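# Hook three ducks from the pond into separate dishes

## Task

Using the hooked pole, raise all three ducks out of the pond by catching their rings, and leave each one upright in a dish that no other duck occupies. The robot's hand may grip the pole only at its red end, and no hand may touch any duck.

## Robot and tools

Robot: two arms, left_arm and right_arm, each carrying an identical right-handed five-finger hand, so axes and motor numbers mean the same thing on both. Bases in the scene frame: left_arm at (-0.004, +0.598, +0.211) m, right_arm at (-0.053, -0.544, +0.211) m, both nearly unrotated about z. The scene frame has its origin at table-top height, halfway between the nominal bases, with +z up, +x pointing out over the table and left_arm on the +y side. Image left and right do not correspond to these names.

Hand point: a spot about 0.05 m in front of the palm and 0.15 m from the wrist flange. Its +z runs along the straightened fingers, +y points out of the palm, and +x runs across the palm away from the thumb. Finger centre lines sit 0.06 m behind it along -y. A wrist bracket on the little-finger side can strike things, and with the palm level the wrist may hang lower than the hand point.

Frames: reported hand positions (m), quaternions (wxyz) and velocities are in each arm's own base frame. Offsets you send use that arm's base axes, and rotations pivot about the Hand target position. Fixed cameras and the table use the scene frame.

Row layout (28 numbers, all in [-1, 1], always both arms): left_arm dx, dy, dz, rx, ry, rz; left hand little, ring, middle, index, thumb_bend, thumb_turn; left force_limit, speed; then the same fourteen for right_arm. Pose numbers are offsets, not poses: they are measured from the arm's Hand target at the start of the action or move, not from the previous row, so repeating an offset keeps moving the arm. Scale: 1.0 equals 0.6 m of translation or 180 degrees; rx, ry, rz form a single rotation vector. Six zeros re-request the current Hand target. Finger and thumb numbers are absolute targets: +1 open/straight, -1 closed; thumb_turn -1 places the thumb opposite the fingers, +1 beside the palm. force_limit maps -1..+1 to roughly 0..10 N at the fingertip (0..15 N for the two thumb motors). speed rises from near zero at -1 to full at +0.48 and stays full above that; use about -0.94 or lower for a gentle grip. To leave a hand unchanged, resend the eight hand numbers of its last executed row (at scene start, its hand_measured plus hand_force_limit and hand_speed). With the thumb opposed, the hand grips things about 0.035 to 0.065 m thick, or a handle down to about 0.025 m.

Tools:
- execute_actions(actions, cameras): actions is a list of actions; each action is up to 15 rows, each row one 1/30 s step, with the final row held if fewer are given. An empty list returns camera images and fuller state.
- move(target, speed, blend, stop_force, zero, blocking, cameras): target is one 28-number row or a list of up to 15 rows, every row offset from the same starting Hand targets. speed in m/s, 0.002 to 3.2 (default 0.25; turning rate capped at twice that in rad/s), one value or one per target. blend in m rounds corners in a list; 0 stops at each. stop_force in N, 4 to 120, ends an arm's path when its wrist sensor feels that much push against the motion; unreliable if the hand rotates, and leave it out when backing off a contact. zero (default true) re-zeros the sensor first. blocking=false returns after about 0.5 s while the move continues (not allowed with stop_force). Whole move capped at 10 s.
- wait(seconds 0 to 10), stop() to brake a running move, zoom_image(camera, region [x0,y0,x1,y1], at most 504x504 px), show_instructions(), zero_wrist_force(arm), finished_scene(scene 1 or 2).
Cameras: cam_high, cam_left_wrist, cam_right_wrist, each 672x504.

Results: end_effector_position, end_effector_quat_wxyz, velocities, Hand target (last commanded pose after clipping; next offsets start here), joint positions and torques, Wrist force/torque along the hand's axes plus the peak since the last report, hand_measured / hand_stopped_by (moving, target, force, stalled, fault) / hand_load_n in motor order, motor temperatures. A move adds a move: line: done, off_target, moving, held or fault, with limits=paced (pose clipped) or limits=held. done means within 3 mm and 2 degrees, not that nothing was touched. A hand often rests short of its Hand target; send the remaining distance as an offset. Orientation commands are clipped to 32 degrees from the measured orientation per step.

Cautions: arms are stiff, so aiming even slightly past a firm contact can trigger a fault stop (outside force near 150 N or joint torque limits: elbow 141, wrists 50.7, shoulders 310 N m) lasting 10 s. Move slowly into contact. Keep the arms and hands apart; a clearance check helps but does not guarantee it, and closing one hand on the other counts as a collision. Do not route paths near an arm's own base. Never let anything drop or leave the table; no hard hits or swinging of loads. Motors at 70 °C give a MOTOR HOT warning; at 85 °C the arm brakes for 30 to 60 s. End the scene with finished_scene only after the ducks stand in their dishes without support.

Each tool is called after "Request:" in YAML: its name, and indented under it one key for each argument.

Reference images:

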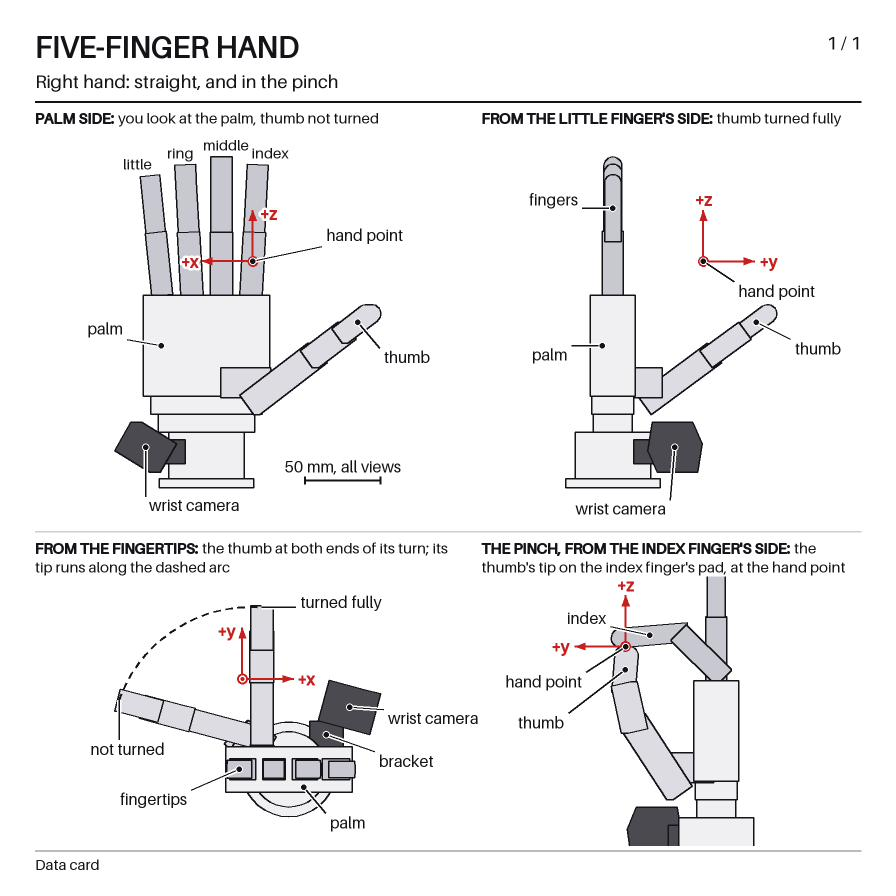

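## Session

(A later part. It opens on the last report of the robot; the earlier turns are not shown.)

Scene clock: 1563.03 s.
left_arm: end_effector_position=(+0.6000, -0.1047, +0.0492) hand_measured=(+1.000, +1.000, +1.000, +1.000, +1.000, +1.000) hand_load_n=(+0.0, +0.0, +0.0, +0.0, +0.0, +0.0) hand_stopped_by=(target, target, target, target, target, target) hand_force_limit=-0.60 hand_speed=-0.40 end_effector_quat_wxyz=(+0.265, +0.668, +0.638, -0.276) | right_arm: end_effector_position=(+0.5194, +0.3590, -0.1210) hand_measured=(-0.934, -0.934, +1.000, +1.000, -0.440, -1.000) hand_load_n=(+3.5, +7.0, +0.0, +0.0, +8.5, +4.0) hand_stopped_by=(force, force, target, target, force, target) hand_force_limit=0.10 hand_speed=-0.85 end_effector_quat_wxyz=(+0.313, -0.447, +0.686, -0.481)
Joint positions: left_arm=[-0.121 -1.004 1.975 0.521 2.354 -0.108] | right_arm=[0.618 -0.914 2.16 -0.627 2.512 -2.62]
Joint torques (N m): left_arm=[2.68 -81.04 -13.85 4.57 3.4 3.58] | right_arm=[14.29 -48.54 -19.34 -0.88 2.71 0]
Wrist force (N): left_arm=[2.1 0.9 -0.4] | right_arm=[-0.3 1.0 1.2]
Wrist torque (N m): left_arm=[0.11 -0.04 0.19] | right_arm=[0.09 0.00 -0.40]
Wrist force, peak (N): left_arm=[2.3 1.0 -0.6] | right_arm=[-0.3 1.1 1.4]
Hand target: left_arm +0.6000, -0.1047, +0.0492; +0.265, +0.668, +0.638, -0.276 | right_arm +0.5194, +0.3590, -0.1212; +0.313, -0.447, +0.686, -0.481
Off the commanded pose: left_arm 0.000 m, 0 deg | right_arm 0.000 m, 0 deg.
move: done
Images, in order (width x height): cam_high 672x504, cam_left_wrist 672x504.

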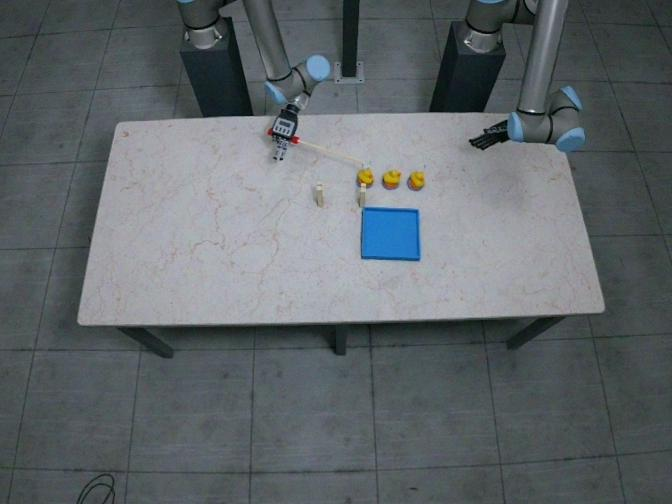

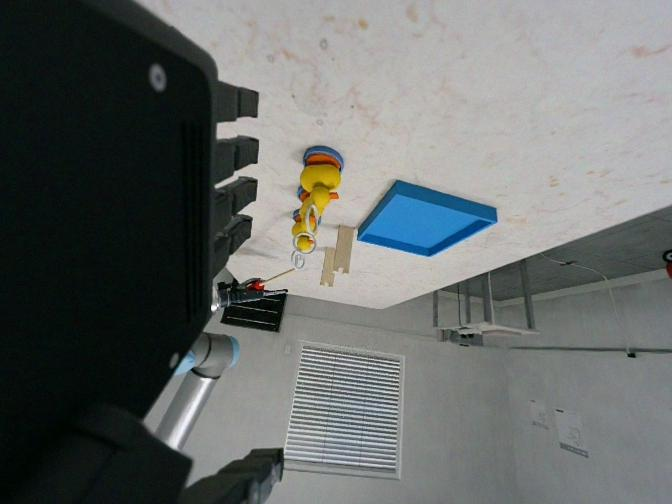

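Request:
move:
  target: [0,0,0,0,0,0,1,1,1,1,1,1,-0.6,-0.4, -0.039,-0.092,0,0,0,0,-1,-1,1,1,-0.98,-1,0.1,-0.85]
  speed: 0.03
  cameras: ["cam_high","cam_left_wrist"]

Request:
zoom_image:
  camera: "cam_left_wrist"
  region: [270, 140, 370, 290]

Request:
zoom_image:
  camera: "cam_high"
  region: [335, 140, 435, 210]

Scene clock: 1570.80 s.
left_arm: end_effector_position=(+0.6000, -0.1047, +0.0492) hand_measured=(+1.000, +1.000, +1.000, +1.000, +1.000, +1.000) hand_load_n=(+0.0, +0.0, +0.0, +0.0, +0.0, +0.0) hand_stopped_by=(target, target, target, target, target, target) hand_force_limit=-0.60 hand_speed=-0.40 end_effector_quat_wxyz=(+0.265, +0.668, +0.638, -0.276) | right_arm: end_effector_position=(+0.4960, +0.3039, -0.1212) hand_measured=(-0.934, -0.934, +1.000, +1.000, -0.440, -1.000) hand_load_n=(+3.5, +7.0, -0.5, +0.0, +9.0, +4.0) hand_stopped_by=(force, force, target, target, force, target) hand_force_limit=0.10 hand_speed=-0.85 end_effector_quat_wxyz=(+0.313, -0.447, +0.686, -0.481)
Joint positions: left_arm=[-0.121 -1.004 1.975 0.521 2.354 -0.108] | right_arm=[0.545 -0.96 2.288 -0.761 2.452 -2.686]
Joint torques (N m): left_arm=[2.61 -81.61 -13.02 4.84 3.72 3.69] | right_arm=[-14.69 -65.43 0.6 -1.2 -1.25 -2.42]
Wrist force (N): left_arm=[1.8 0.9 -0.6] | right_arm=[-0.1 0.6 1.6]
Wrist torque (N m): left_arm=[0.12 0.00 0.18] | right_arm=[0.04 -0.04 -0.12]
Wrist force, peak (N): left_arm=[2.3 1.2 -0.2] | right_arm=[0.2 1.0 1.5]
Hand target: left_arm +0.6000, -0.1047, +0.0492; +0.265, +0.668, +0.638, -0.276 | right_arm +0.4960, +0.3038, -0.1212; +0.313, -0.447, +0.686, -0.481
Off the commanded pose: left_arm 0.000 m, 0 deg | right_arm 0.000 m, 0 deg.
move: done
Images, in order (width x height): cam_high 672x504, cam_left_wrist 672x504.

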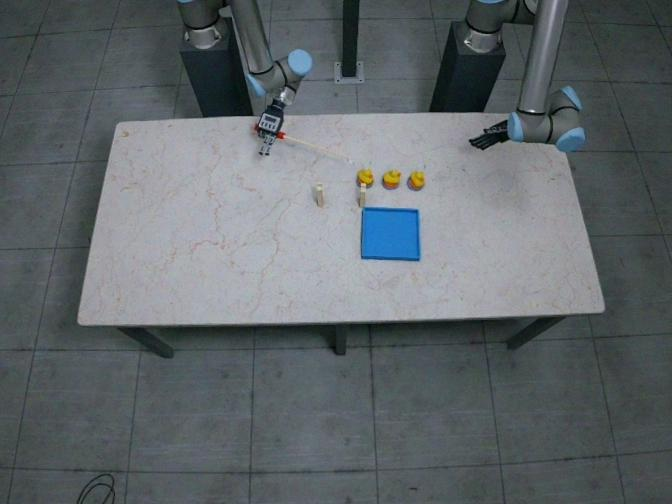

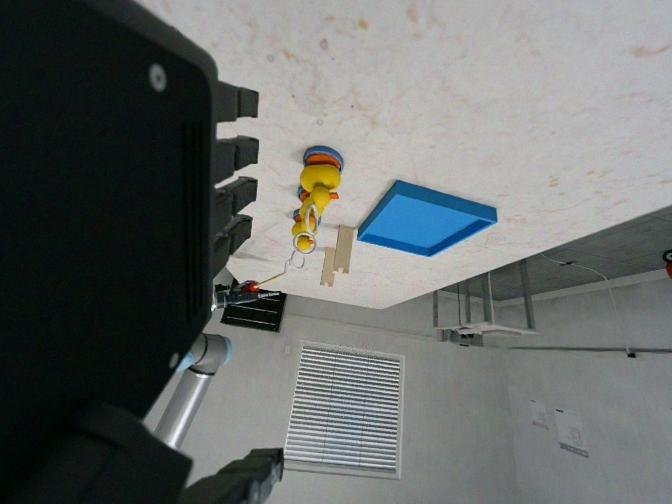

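Scaled by 3.360 from the camera's 672x504 image, which has a finer 960x720 frame.

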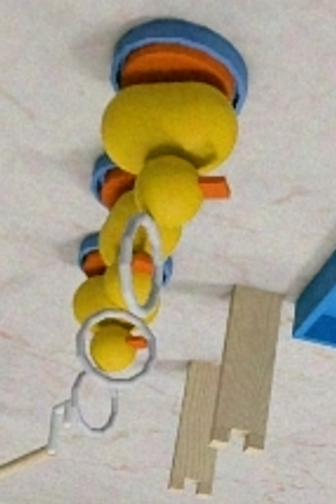

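Scaled by 5.040 from the camera's 672x504 image, which has a finer 960x720 frame.

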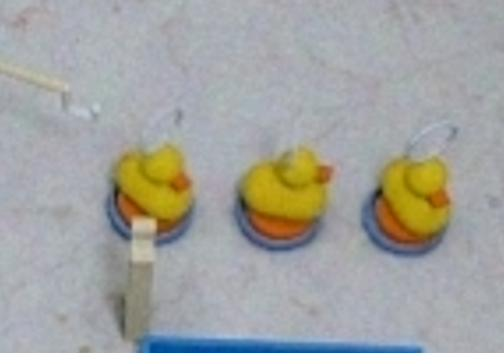

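Request:
move:
  target: [0,0,0,0,0,0,1,1,1,1,1,1,-0.6,-0.4, 0.05,-0.2,0.05,0,0,0,-1,-1,1,1,-0.98,-1,0.1,-0.85]
  speed: 0.1
  cameras: ["cam_high","cam_left_wrist"]

Request:
zoom_image:
  camera: "cam_high"
  region: [345, 150, 435, 210]

Request:
zoom_image:
  camera: "cam_left_wrist"
  region: [270, 140, 370, 290]

Scene clock: 1596.23 s.
left_arm: end_effector_position=(+0.6000, -0.1047, +0.0492) hand_measured=(+1.000, +1.000, +1.000, +1.000, +1.000, +1.000) hand_load_n=(-0.5, +0.0, +0.0, -0.5, +0.0, +0.0) hand_stopped_by=(target, target, target, target, target, target) hand_force_limit=-0.60 hand_speed=-0.40 end_effector_quat_wxyz=(+0.265, +0.668, +0.638, -0.276) | right_arm: end_effector_position=(+0.5259, +0.1839, -0.0912) hand_measured=(-0.934, -0.934, +1.000, +1.000, -0.440, -1.000) hand_load_n=(+3.5, +7.5, +0.0, +0.0, +9.0, +4.0) hand_stopped_by=(force, force, target, target, force, target) hand_force_limit=0.10 hand_speed=-0.85 end_effector_quat_wxyz=(+0.313, -0.447, +0.686, -0.481)
Joint positions: left_arm=[-0.121 -1.004 1.975 0.521 2.354 -0.108] | right_arm=[0.228 -1.093 2.454 -0.934 2.172 -2.89]
Joint torques (N m): left_arm=[4.05 -80.78 -14.1 4.55 4.02 3.68] | right_arm=[-18.16 -60.34 2.03 -1.09 -1.52 -1.91]
Wrist force (N): left_arm=[2.1 0.9 -0.2] | right_arm=[0.0 0.7 1.5]
Wrist torque (N m): left_arm=[0.09 -0.05 0.19] | right_arm=[0.06 -0.07 -0.10]
Wrist force, peak (N): left_arm=[2.4 0.9 -0.1] | right_arm=[0.2 1.0 1.8]
Hand target: left_arm +0.6000, -0.1047, +0.0492; +0.265, +0.668, +0.638, -0.276 | right_arm +0.5260, +0.1838, -0.0912; +0.313, -0.447, +0.686, -0.481
Off the commanded pose: left_arm 0.000 m, 0 deg | right_arm 0.000 m, 0 deg.
move: done
Images, in order (width x height): cam_high 672x504, cam_left_wrist 672x504.

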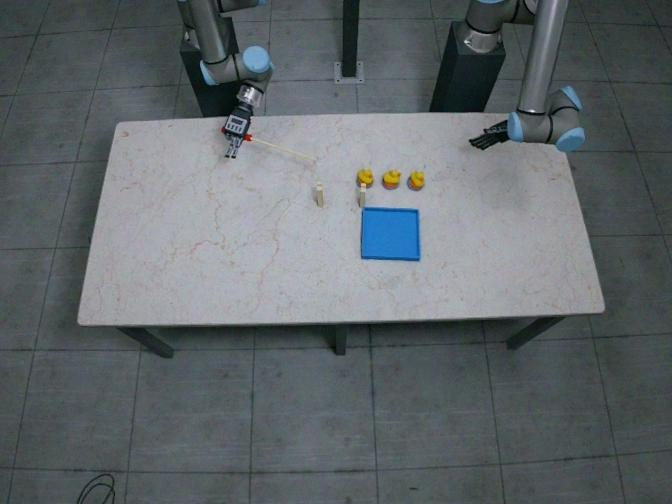

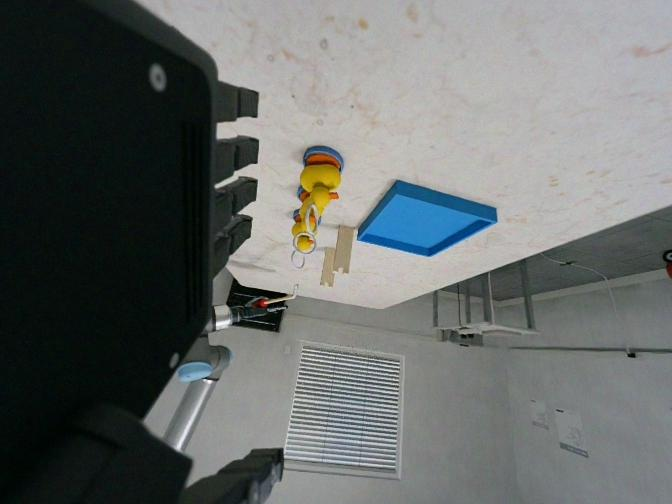

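Scaled by 5.600 from the camera's 672x504 image, which has a finer 960x720 frame.

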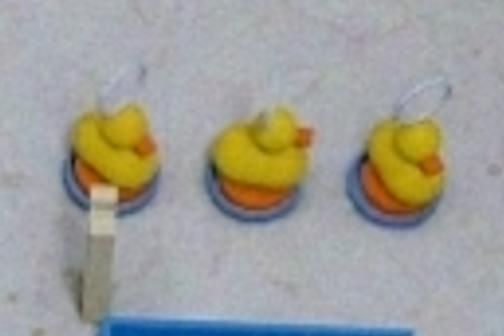

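Scaled by 3.360 from the camera's 672x504 image, which has a finer 960x720 frame.

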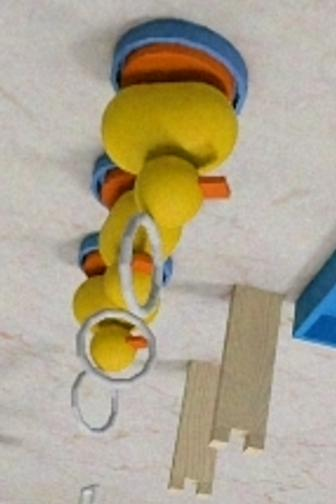

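Request:
finished_scene:
  scene: 1

The scene is finished: the task was done.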